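## Task

Place the red wire on the table so it lies alone, at least a hand's width clear of all other wires; a wire left dangling over the table edge may count as failure.

## Robot and tools

Robot: two arms, left_arm and right_arm, each ending in a two-finger gripper. Measured base positions in the scene frame: left_arm (-0.003, +0.297, 0) m, quat_wxyz (+0.999, -0.023, -0.012, +0.023); right_arm (-0.003, -0.293, -0.001) m, quat_wxyz (+1.000, 0, -0.002, +0.027). Two cameras sit on a beam on posts behind the arms. Loose objects may occasionally get nudged by the scene itself.

Frames: the scene frame has its origin at table-top height, halfway between the nominal bases, roughly 5-10 cm in from the near table edge. +x points out over the table, +y toward left_arm, +z up. Arm names do not match image left/right. Reported end_effector_position (m) and end_effector_quat_wxyz are in the scene frame and may be off by a few cm, more at long reach. Each gripper's fingers point along its own +z and open/close along its own y. end_effector_position is the point between the pads, about 1 cm behind the tips.

Row layout (shared by execute_actions and move): one list of 14 numbers covering both arms, each in [-1, 1]: dx, dy, dz, rx, ry, rz, opening for left_arm, then the same seven for right_arm. The first six per arm are an offset, not a pose: measured from that arm's Hand target as it stood when the action or move began, along that Hand target's own axes. 1.0 equals 0.6 m of translation or 180 degrees of rotation; rx, ry, rz form a single rotation vector. Every row is counted from the same start point, not from the previous row, but a fresh call starts from the updated Hand target, so resending an offset moves further. Opening is absolute: +1 fully open (0.093 m), -1 closed. Sending all six pose numbers as 0 re-requests the current Hand target; a 0 in the opening slot is a real command (half open), so to keep a gripper as is, resend its present opening.

execute_actions(actions, cameras): actions is a list of up to 15 actions; each action is a table of up to 15 rows, one per 1/30 s step; a short table holds its last row for the remaining steps. Each action lasts 0.5 s. Images come back only for an empty actions list or when cameras names them (["all"], specific names, or [] for none; an unknown name voids the call).

move(target, speed, blend, opening_speed, grip_force, blocking, cameras): target is one 14-number row or a list of up to 15 rows, all offsets from the same starting Hand targets. Paths are straight and finish together, lasting 0.5 s to 10 s max. speed in m/s, 0.002 to 2.9 (default 0.25), one value or one per target; rotation capped at twice that in rad/s. blend in m rounds corners between list targets (0 = stop at each). opening_speed: per second on the -1..+1 scale, at least 0.2. grip_force: newtons per pad, 10 to 50, one value or one per arm; persists; lower forces close slower. blocking=false returns after about 0.5 s while the move continues. The result adds a move: line such as done, off_target, moving, held or fault; limits=paced means clipped, limits=held means steps were withheld. Moves don't avoid obstacles or the other arm; avoid passing near an arm's own base.

wait(seconds 0-10) lets time pass holding commands. stop brakes a running move. zoom_image(camera, region [x0,y0,x1,y1] pixels, max 504x504) enlarges part of the latest image from cam_head_left, cam_head_right, cam_high, cam_low, cam_left_wrist or cam_right_wrist (all 896x504). finished_scene(scene 1 or 2) ends the scene irreversibly; scene 1 is practice and may be skipped.

Results: per-arm end_effector_position/quat, Hand target (last commanded pose after clipping; the basis for the next offsets), Tool commands, grip_measured (+1 open, -1 closed; pads meet near -0.94; add about 0.0208 per mm of object width; may read up to 0.02 high), Joint positions (last entry is gripper opening in m), joint torques, velocities, motor temperatures. Action results list positions at some steps.

Gripping: to hold, keep sending the closing value; a value about 0.24 below the width reading gives full force. To release, send well above the width reading.

Cautions: orientation commands are clipped to 40 degrees from current. Grippers often stop short or tilt from friction and weight; check after each move and correct with offsets. A blocked arm keeps pushing until commanded back. Avoid the bar, plate (up to 3 cm above table) and rail near the bases, arm-to-arm contact, closing on the other gripper, strain on camera cables, fast impacts, dropping or releasing moving objects, and letting anything fall or hang off the table. Motors heat when loaded, stretched or pushing; MOTOR HOT at 75 °C, fold-and-idle fault at 90 °C. Joint ranges (rad): waist -2.618 to 3.054, shoulder 0 to 3.142, elbow 0 to 3.142 (straight 2.901), wrist pitch -1.571 to 1.571, wrist yaw -1.571 to 1.571, wrist roll -2.094 to 2.094.

Each tool is called after "Request:" as name(argument=value, ...) on one line, values as JSON.

## Session

Request:
execute_actions(actions=[])

Scene clock: 0.00 s.
left_arm: end_effector_position=(+0.3004, +0.0606, +0.2430) grip_measured=-0.915 end_effector_quat_wxyz=(+0.484, +0.479, +0.609, -0.406) | right_arm: end_effector_position=(+0.3707, -0.2730, +0.4027) grip_measured=+1.000 end_effector_quat_wxyz=(+0.708, -0.019, +0.706, +0.019)
Joint positions: left_arm=[-0.353 1.43 0.892 0.055 1.007 0.371 0.001] | right_arm=[0 1.047 1.047 0 0 0 0.093]
Joint velocities: within noise
Joint torques (N m): no reading
Motor temperatures (°C): left_arm=[26 30 32 29 28 25 26] | right_arm=[27 39 32 27 27 24 29]
Heat: left arm: 32 °C; right arm: 39 °C.
Hand target: left_arm +0.3013, +0.0597, +0.2523; +0.495, +0.483, +0.600, -0.403 | right_arm +0.3699, -0.2731, +0.4044; +0.708, -0.019, +0.706, +0.019
Tool commands: left_gripper/opening=-0.921875 right_gripper/opening=+1.0

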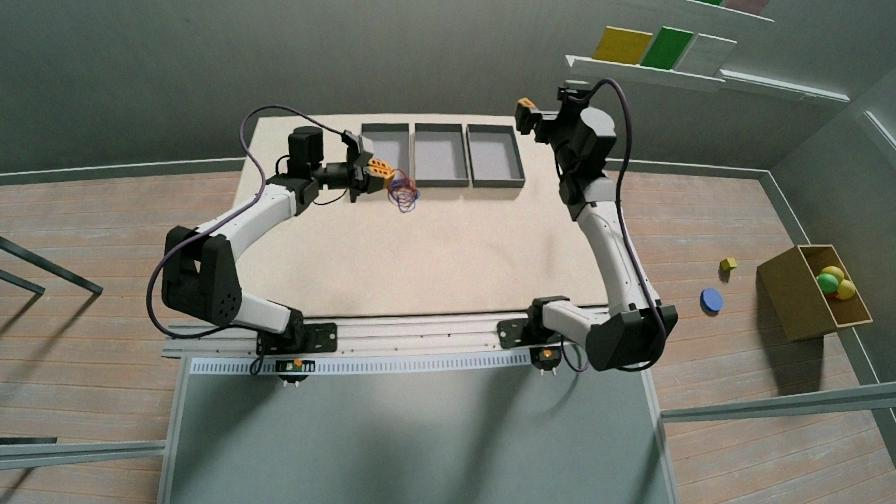

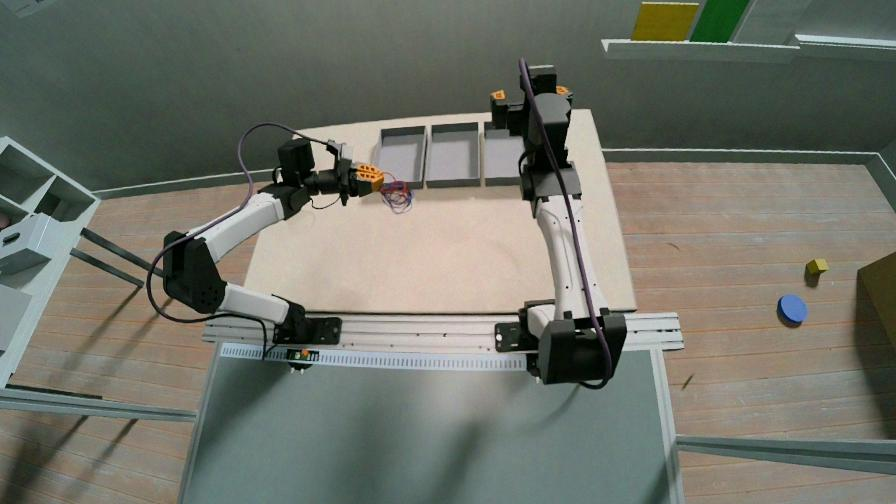

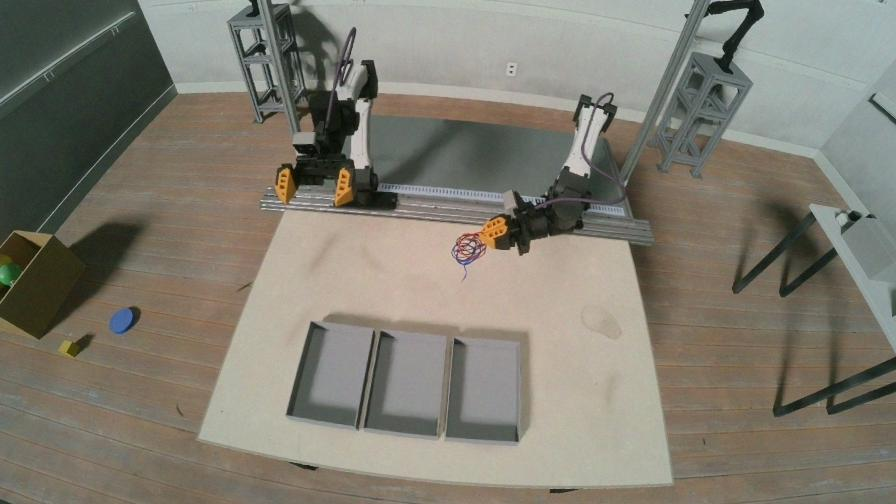

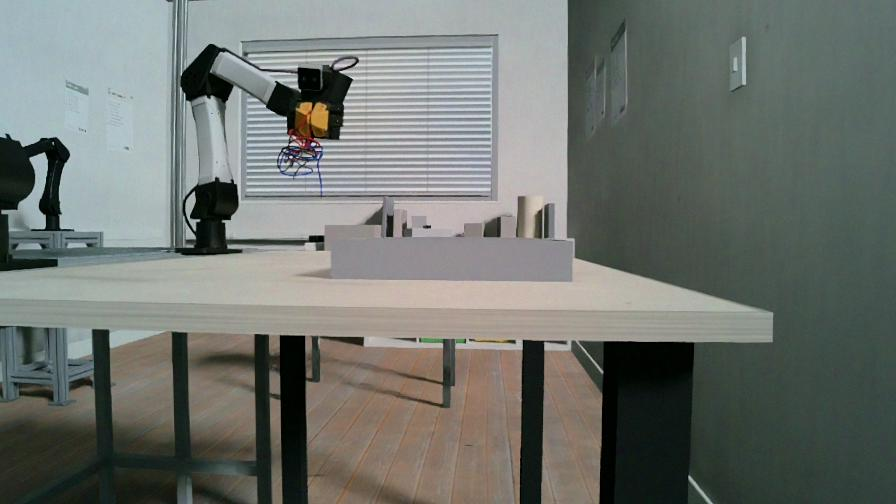

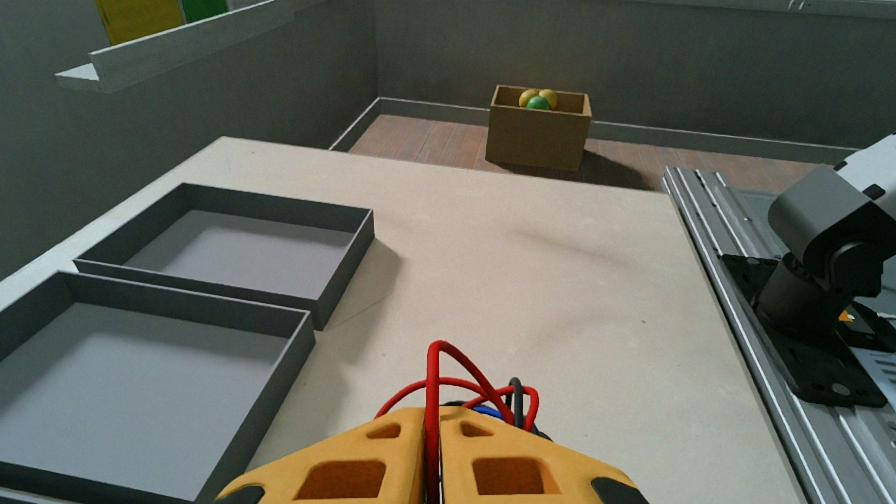

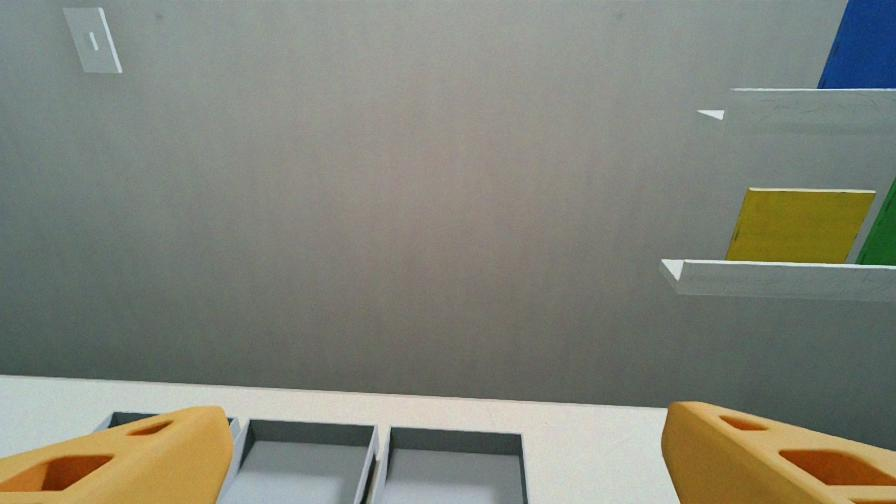

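Request:
zoom_image(camera="cam_left_wrist", region=[340, 320, 600, 504])

Request:
zoom_image(camera="cam_low", region=[250, 90, 370, 210])

Request:
zoom_image(camera="cam_high", region=[430, 200, 530, 290])

Request:
zoom_image(camera="cam_head_left", region=[350, 150, 450, 230])

Scaled by 1.938 from the camera's 896x504 image, which has a finer 1280x720 frame.

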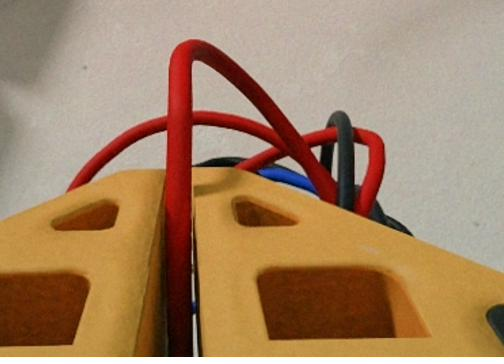

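Scaled by 4.200 from the camera's 896x504 image, which has a finer 1280x720 frame.

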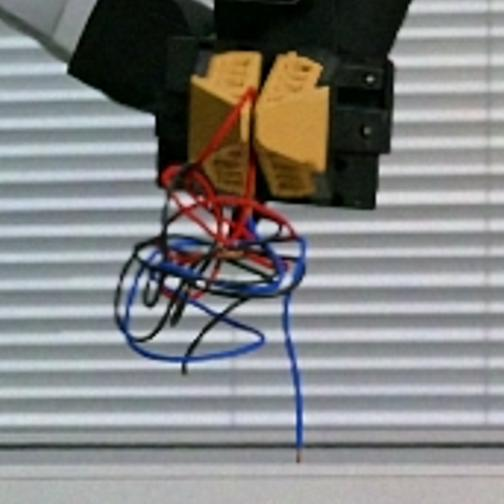

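Scaled by 5.040 from the camera's 896x504 image, which has a finer 1280x720 frame.

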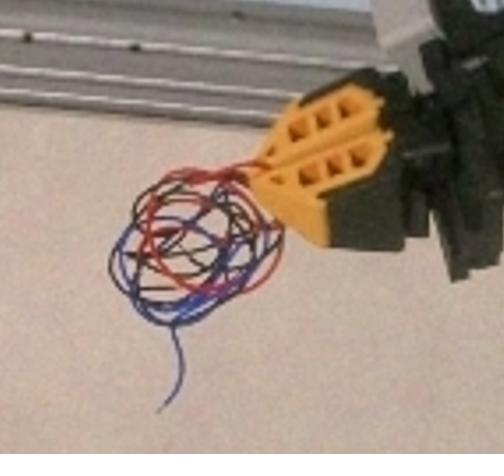

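Scaled by 5.040 from the camera's 896x504 image, which has a finer 1280x720 frame.

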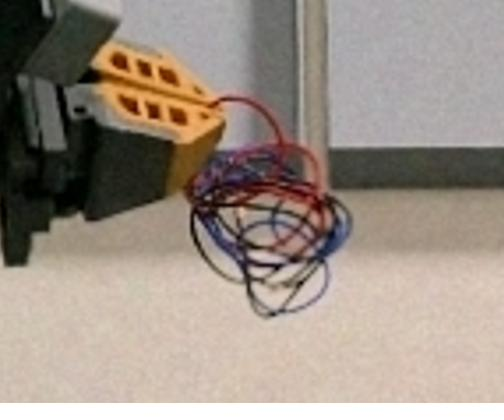

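Request:
move(target=[0,0,0,0,0,0,-0.921875,0.433,0.25,-0.25,-0.247,0.1056,-0.043,0.3], cameras=["all"])

Scene clock: 24.90 s.
left_arm: end_effector_position=(+0.3004, +0.0606, +0.2430) grip_measured=-0.915 end_effector_quat_wxyz=(+0.484, +0.479, +0.609, -0.406) | right_arm: end_effector_position=(+0.2165, -0.1337, +0.1480) grip_measured=+0.301 end_effector_quat_wxyz=(+0.526, -0.322, +0.753, +0.230)
Joint positions: left_arm=[-0.353 1.43 0.892 0.055 1.007 0.371 0.001] | right_arm=[0.321 0.588 0.241 -0.037 -0.413 -0.15 0.06]
Joint torques (N m): left_arm=[-0.27 -5.44 7.19 2 0.26 -0.03] | right_arm=[0.87 -0.72 5.61 2.22 -0.2 -0.06]
Motor temperatures (°C): left_arm=[26 34 36 32 28 25 26] | right_arm=[27 40 36 34 27 24 29]
Heat: left arm: 36 °C; right arm: 40 °C.
Hand target: left_arm +0.3013, +0.0597, +0.2523; +0.495, +0.483, +0.600, -0.403 | right_arm +0.2129, -0.1311, +0.1442; +0.525, -0.333, +0.748, +0.233
Off the commanded pose: left_arm 0.009 m, 2 deg | right_arm 0.006 m, 1 deg.
move: done

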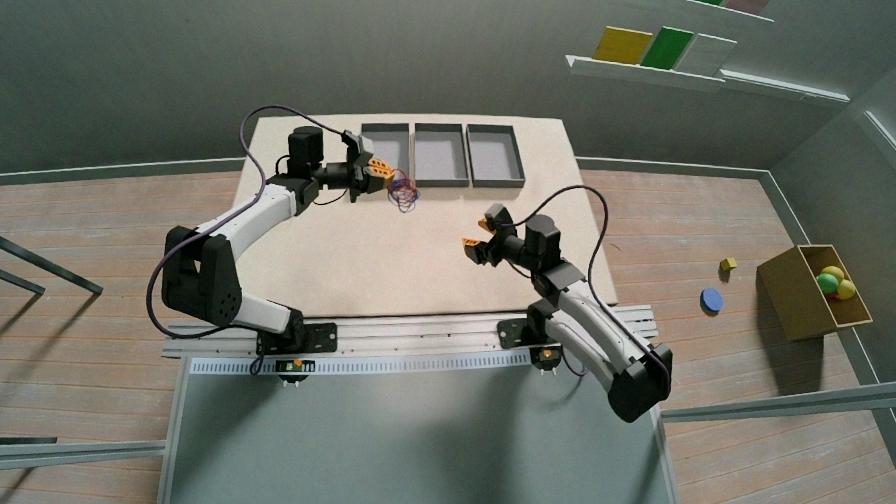

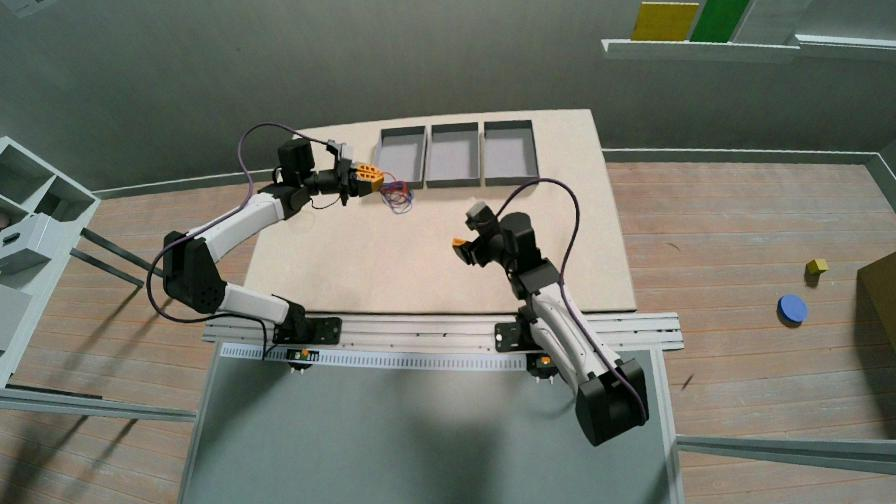

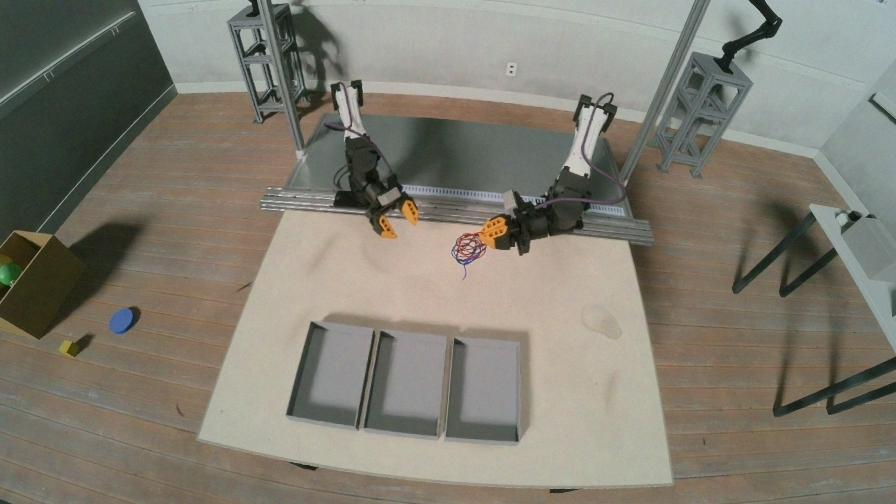

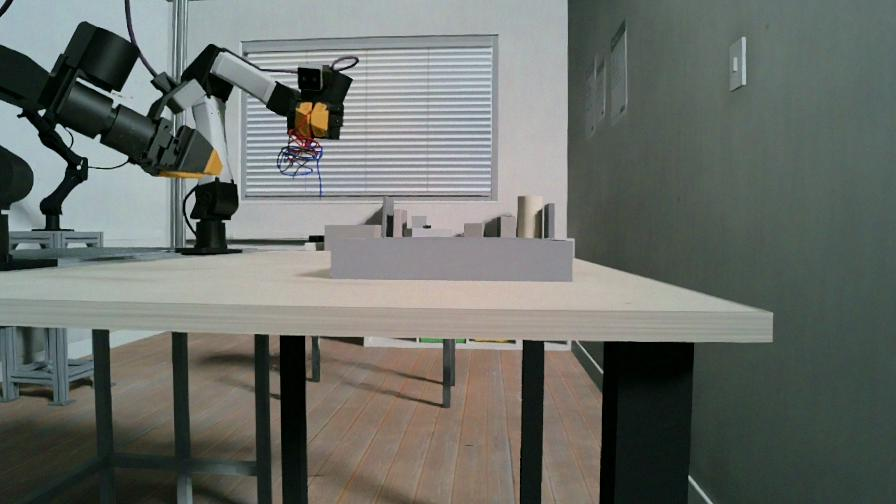

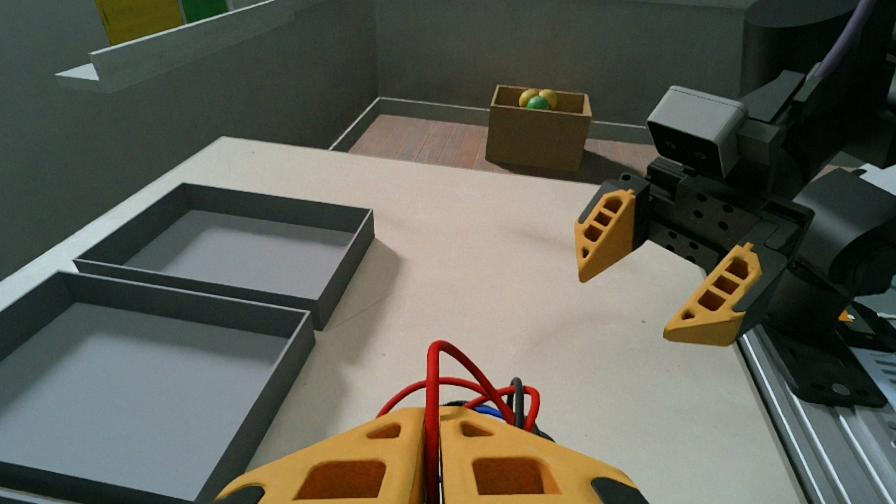

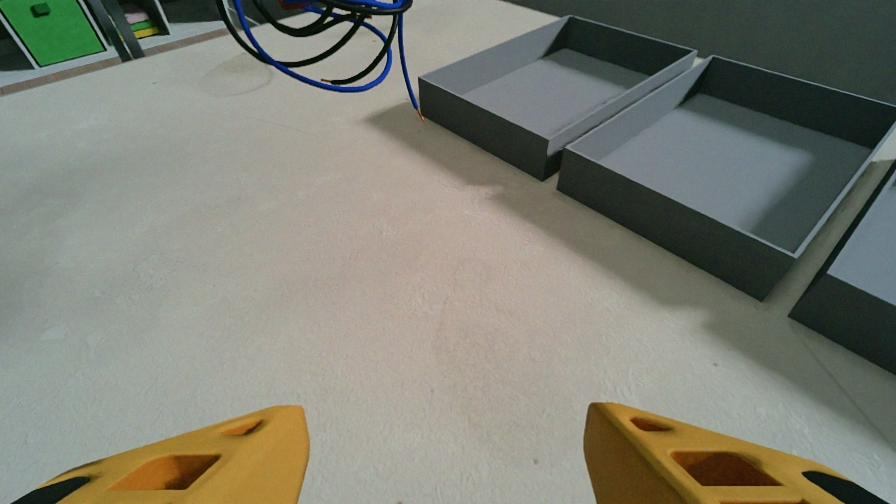

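Request:
move(target=[0,0,0,0,0,0,-0.921875,-0.004,0.021,0.182,0,0,0,0.3], cameras=["all"])

Scene clock: 36.90 s.
left_arm: end_effector_position=(+0.3004, +0.0606, +0.2430) grip_measured=-0.915 end_effector_quat_wxyz=(+0.484, +0.479, +0.609, -0.406) | right_arm: end_effector_position=(+0.2660, -0.0507, +0.1012) grip_measured=+0.301 end_effector_quat_wxyz=(+0.516, -0.341, +0.751, +0.233)
Joint positions: left_arm=[-0.353 1.43 0.892 0.055 1.007 0.371 0.001] | right_arm=[0.589 1.358 0.309 0.671 -0.195 -0.076 0.06]
Joint torques (N m): left_arm=[-0.25 -5.42 7.23 2 0.27 -0.03] | right_arm=[1.33 -4.1 7.58 2.23 0.18 0.27]
Heat: left arm: 37 °C; right arm: 40 °C.
Hand target: left_arm +0.3013, +0.0597, +0.2523; +0.495, +0.483, +0.600, -0.403 | right_arm +0.2728, -0.0457, +0.1093; +0.525, -0.333, +0.748, +0.234
Off the commanded pose: left_arm 0.009 m, 2 deg | right_arm 0.012 m, 1 deg.
move: off_target (right_arm)

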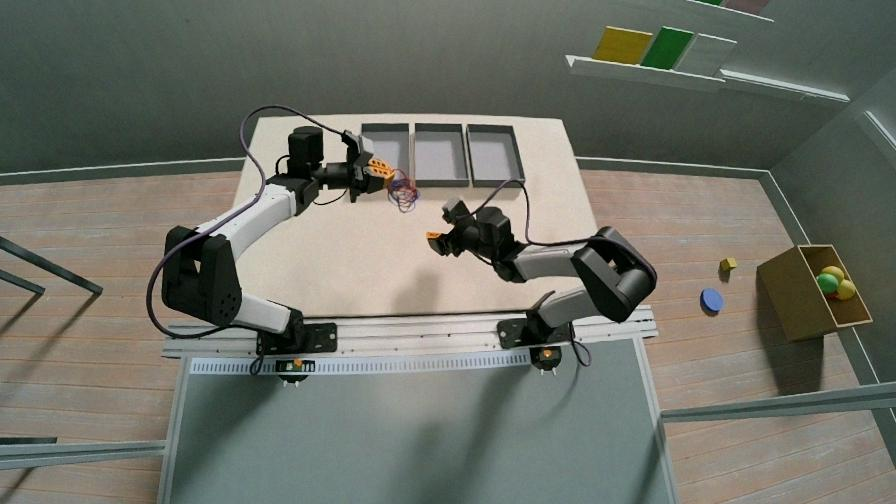

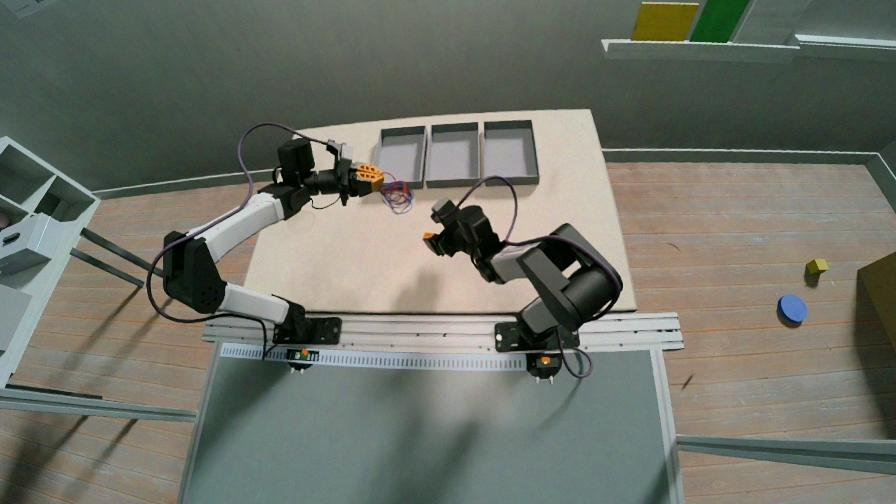

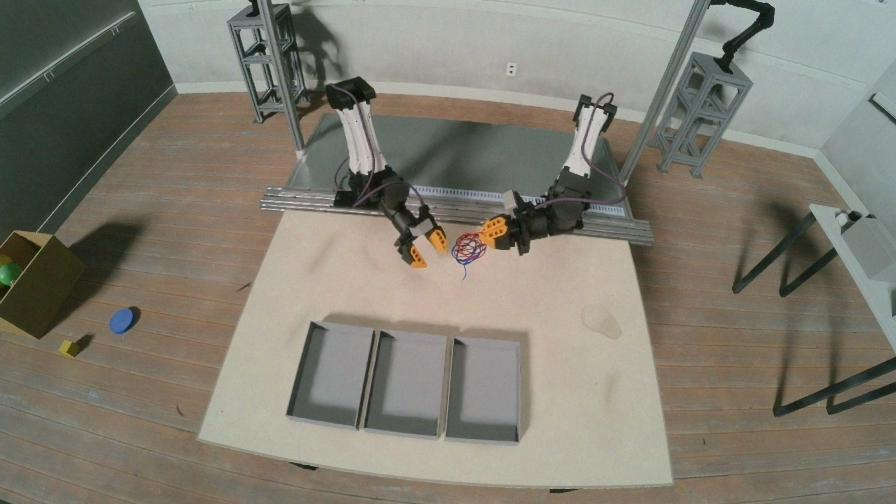

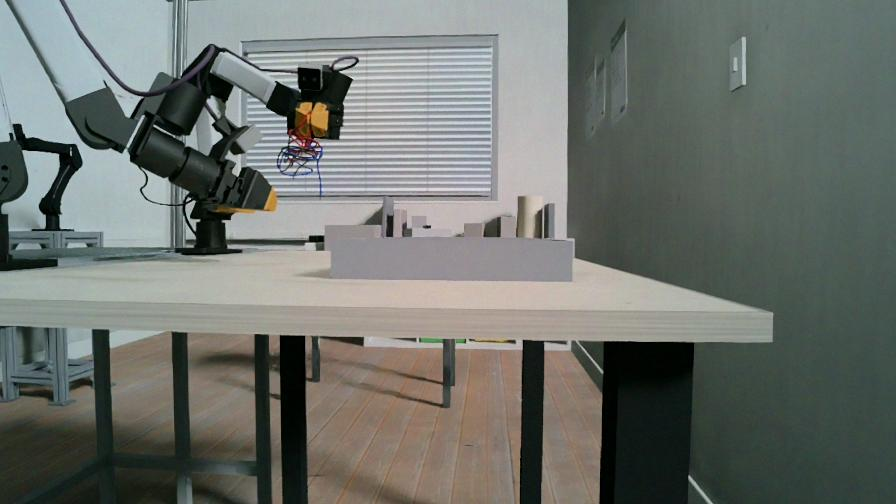

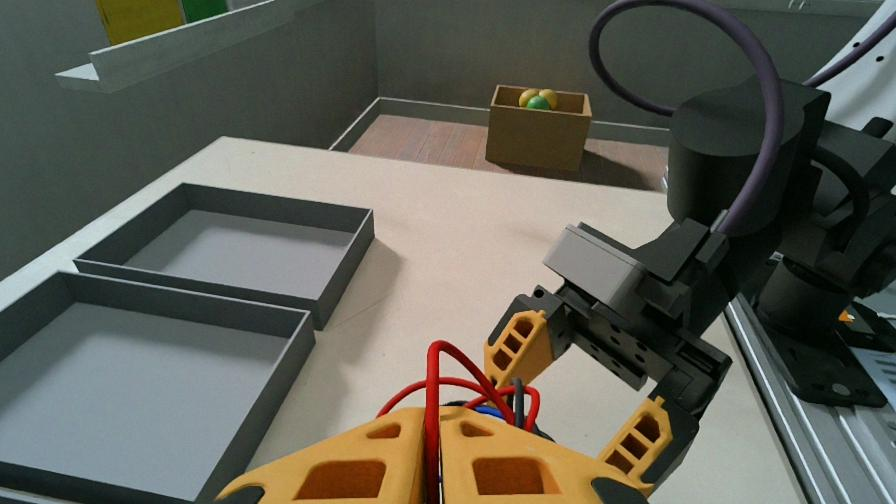

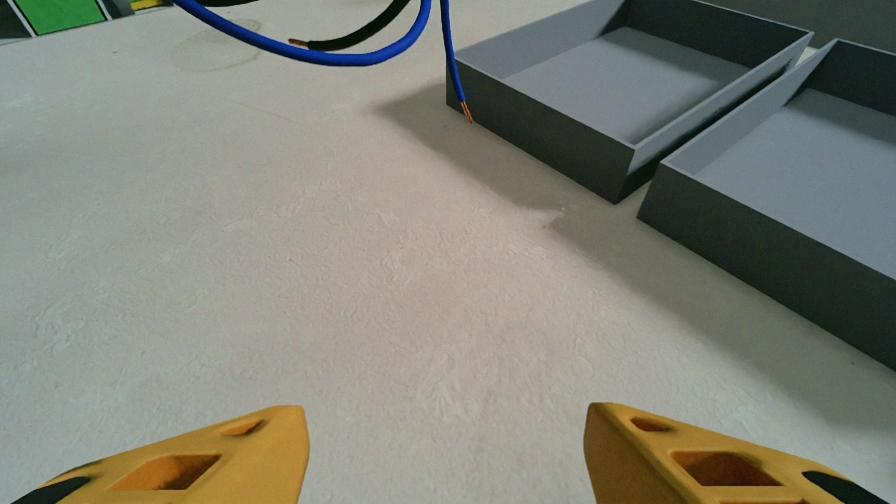

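Request:
move(target=[0,0,0,0,0,0,-0.921875,-0.08,0.012,0.115,0,0,0,0.3], cameras=["all"])

Request:
zoom_image(camera="cam_low", region=[230, 80, 370, 230])

Request:
zoom_image(camera="cam_high", region=[410, 200, 530, 300])

Scene clock: 45.47 s.
left_arm: end_effector_position=(+0.3004, +0.0606, +0.2430) grip_measured=-0.915 end_effector_quat_wxyz=(+0.484, +0.479, +0.609, -0.406) | right_arm: end_effector_position=(+0.3175, +0.0160, +0.1300) grip_measured=+0.301 end_effector_quat_wxyz=(+0.525, -0.340, +0.743, +0.235)
Joint positions: left_arm=[-0.353 1.43 0.892 0.055 1.007 0.371 0.001] | right_arm=[0.666 1.601 0.645 0.607 -0.124 -0.051 0.06]
Joint torques (N m): left_arm=[-0.31 -5.39 7.17 1.99 0.25 -0.03] | right_arm=[0.85 -6.89 7.5 2.05 0.15 0.38]
Heat: left arm: 38 °C; right arm: 40 °C.
Hand target: left_arm +0.3013, +0.0597, +0.2523; +0.495, +0.483, +0.600, -0.403 | right_arm +0.3219, +0.0193, +0.1310; +0.525, -0.333, +0.748, +0.233
Off the commanded pose: left_arm 0.009 m, 2 deg | right_arm 0.006 m, 1 deg.
move: done

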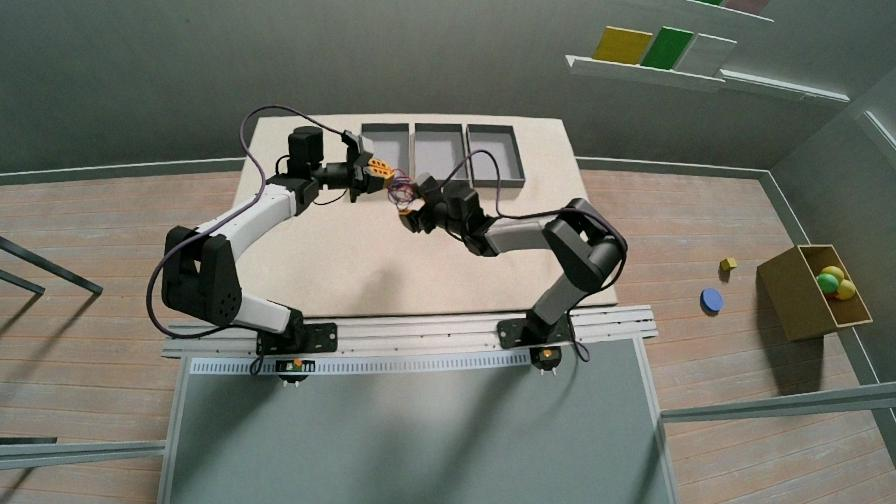

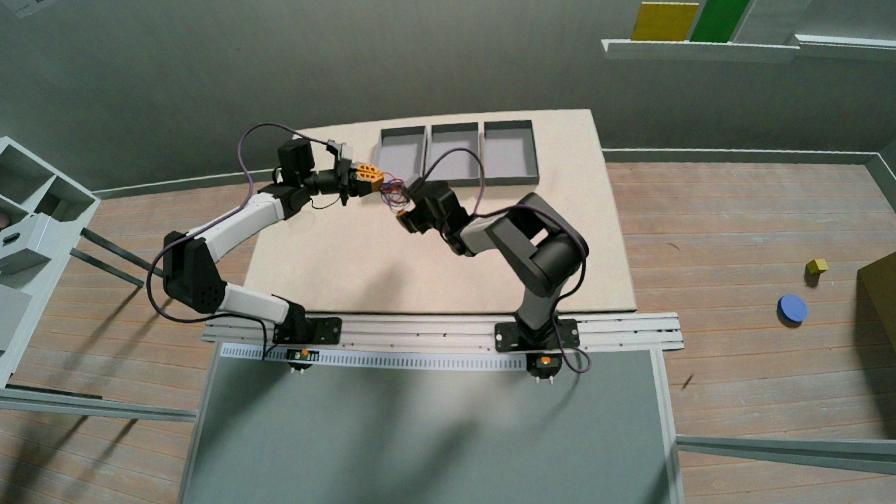

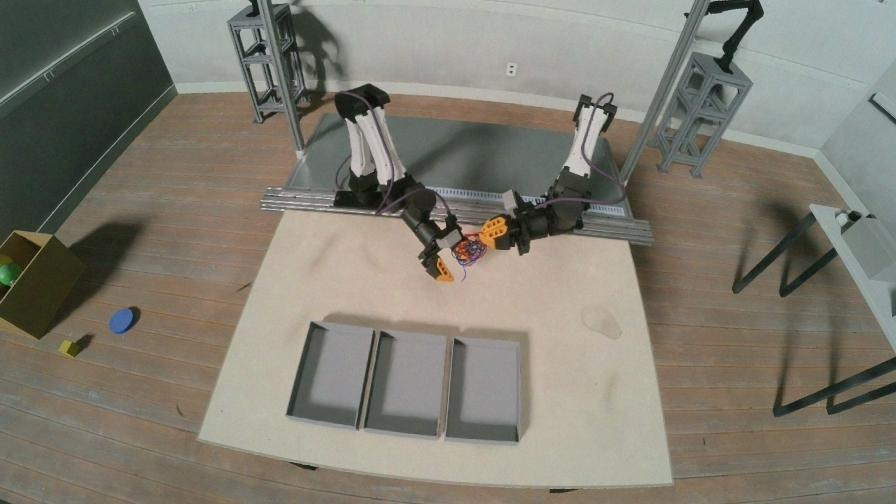

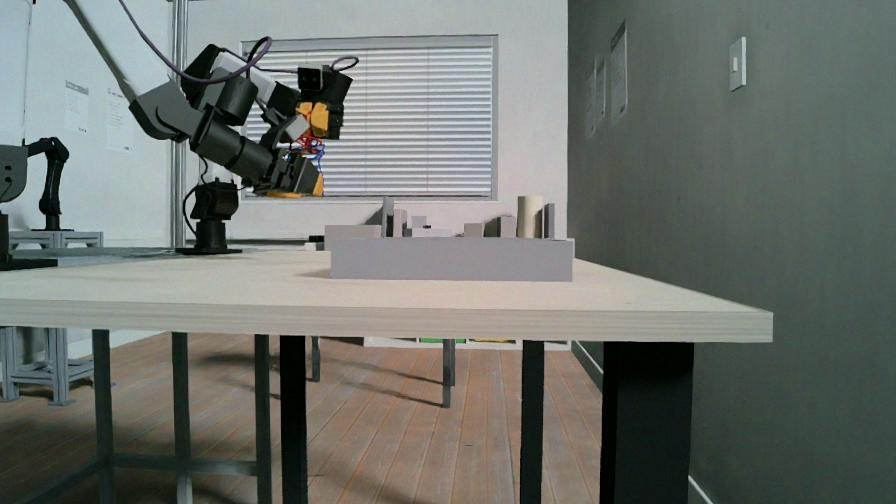

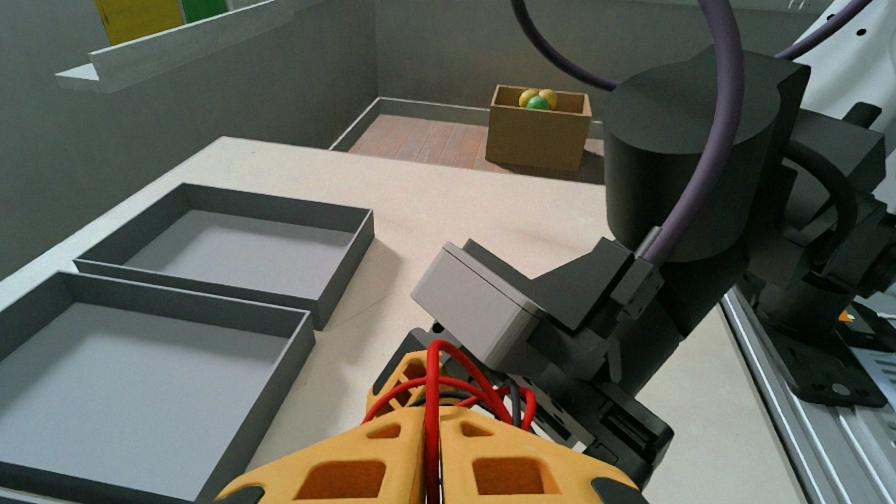

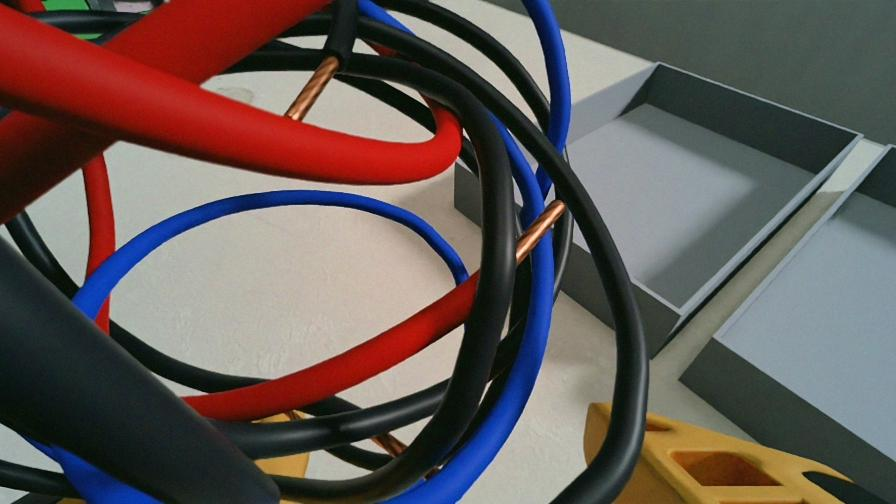

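Scaled by 3.360 from the camera's 896x504 image, which has a finer 1280x720 frame.

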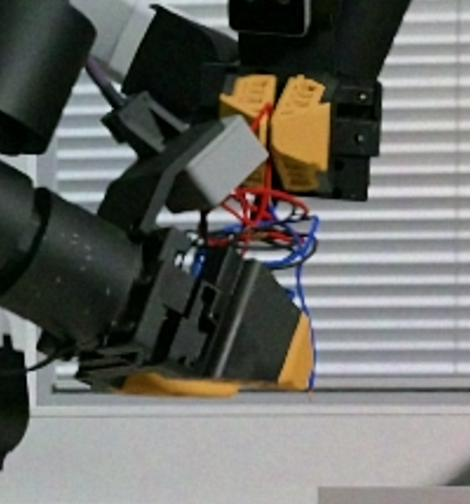

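Scaled by 4.200 from the camera's 896x504 image, which has a finer 1280x720 frame.

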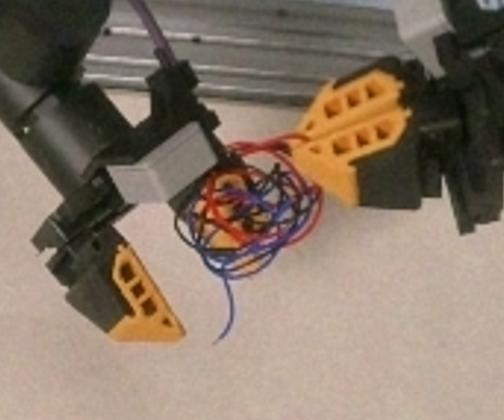

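Request:
move(target=[0,0,0,0,0,0,-0.921875,0.014,0,0.037,0,0,0,0.0], cameras=["cam_high","cam_low","cam_right_wrist","cam_left_wrist"], speed=0.1)

Request:
zoom_image(camera="cam_low", region=[230, 80, 370, 230])

Request:
zoom_image(camera="cam_high", region=[410, 200, 530, 300])

Scene clock: 57.97 s.
left_arm: end_effector_position=(+0.3004, +0.0606, +0.2430) grip_measured=-0.915 end_effector_quat_wxyz=(+0.484, +0.479, +0.609, -0.406) | right_arm: end_effector_position=(+0.3283, +0.0270, +0.1105) grip_measured=+0.001 end_effector_quat_wxyz=(+0.518, -0.341, +0.749, +0.233)
Joint positions: left_arm=[-0.353 1.43 0.892 0.055 1.007 0.371 0.001] | right_arm=[0.671 1.71 0.685 0.656 -0.118 -0.048 0.045]
Joint torques (N m): left_arm=[-0.29 -5.39 7.19 2 0.25 -0.01] | right_arm=[0.84 -7.73 7.36 2.2 0.11 0.33]
Heat: left arm: 39 °C; right arm: 41 °C.
Hand target: left_arm +0.3013, +0.0597, +0.2523; +0.495, +0.483, +0.600, -0.403 | right_arm +0.3340, +0.0328, +0.1156; +0.525, -0.333, +0.748, +0.233
Off the commanded pose: left_arm 0.009 m, 2 deg | right_arm 0.010 m, 1 deg.
move: done
Images, in order (width x height): cam_high 896x504, cam_low 896x504, cam_left_wrist 896x504, cam_right_wrist 896x504.

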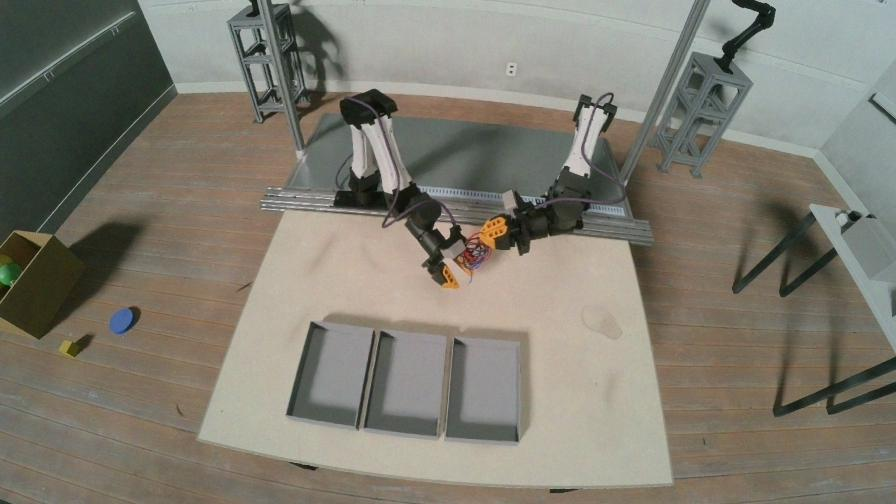

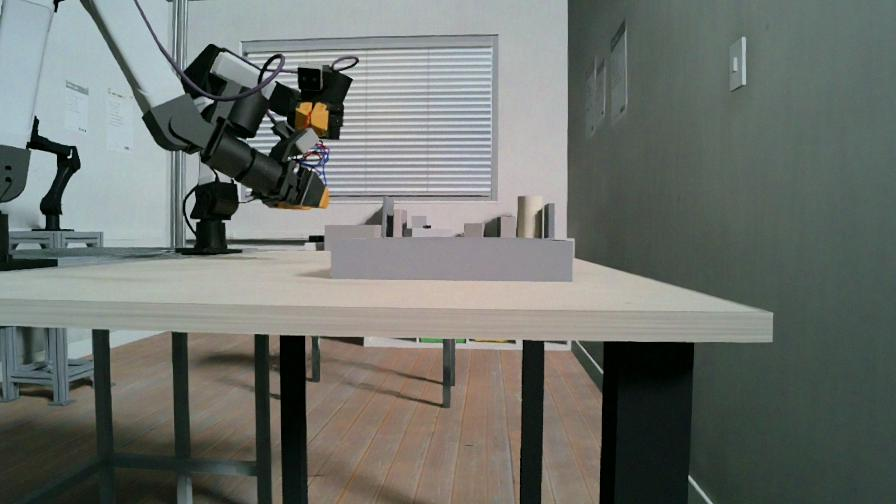

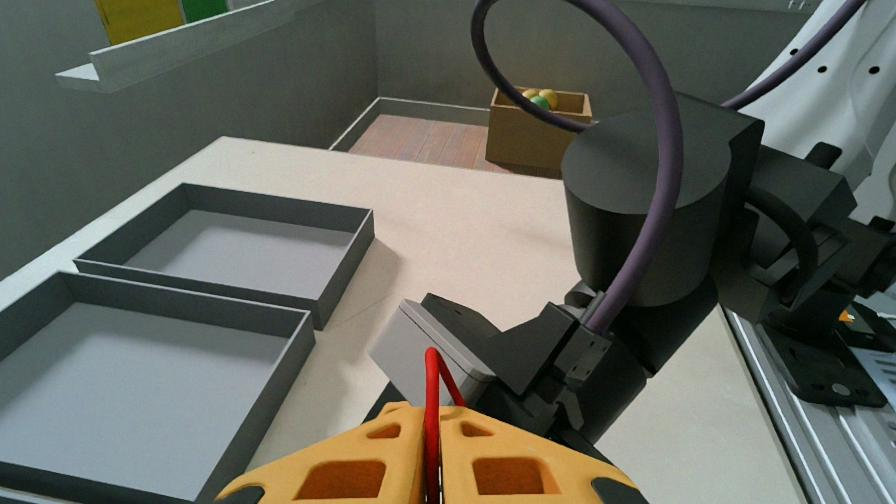

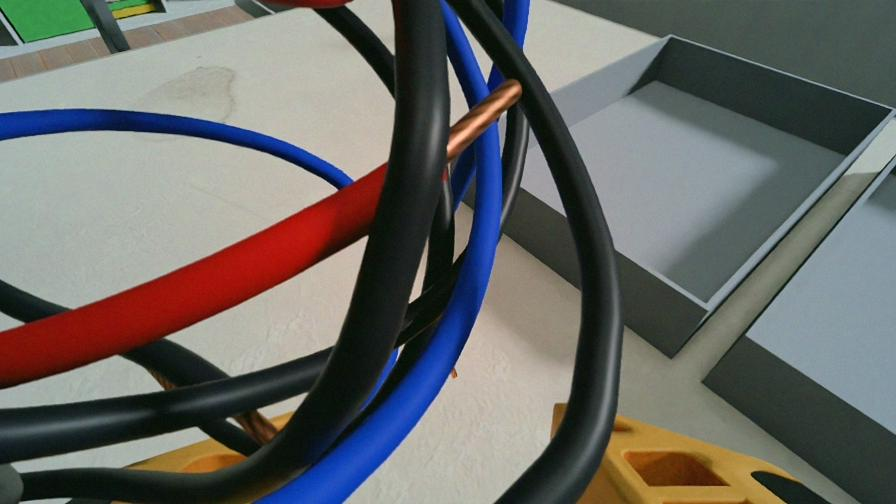

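Scaled by 3.360 from the camera's 896x504 image, which has a finer 1280x720 frame.

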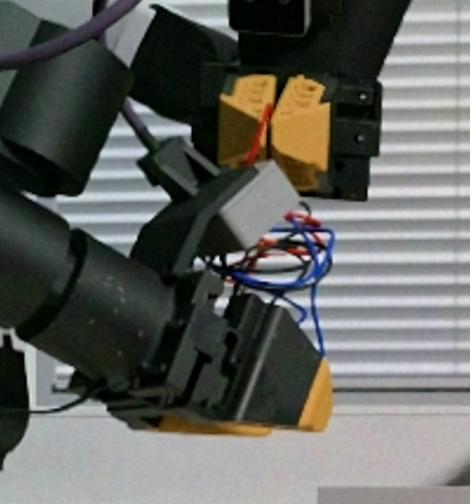

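Scaled by 4.200 from the camera's 896x504 image, which has a finer 1280x720 frame.

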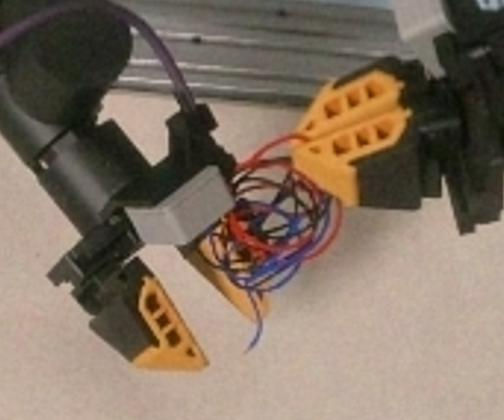

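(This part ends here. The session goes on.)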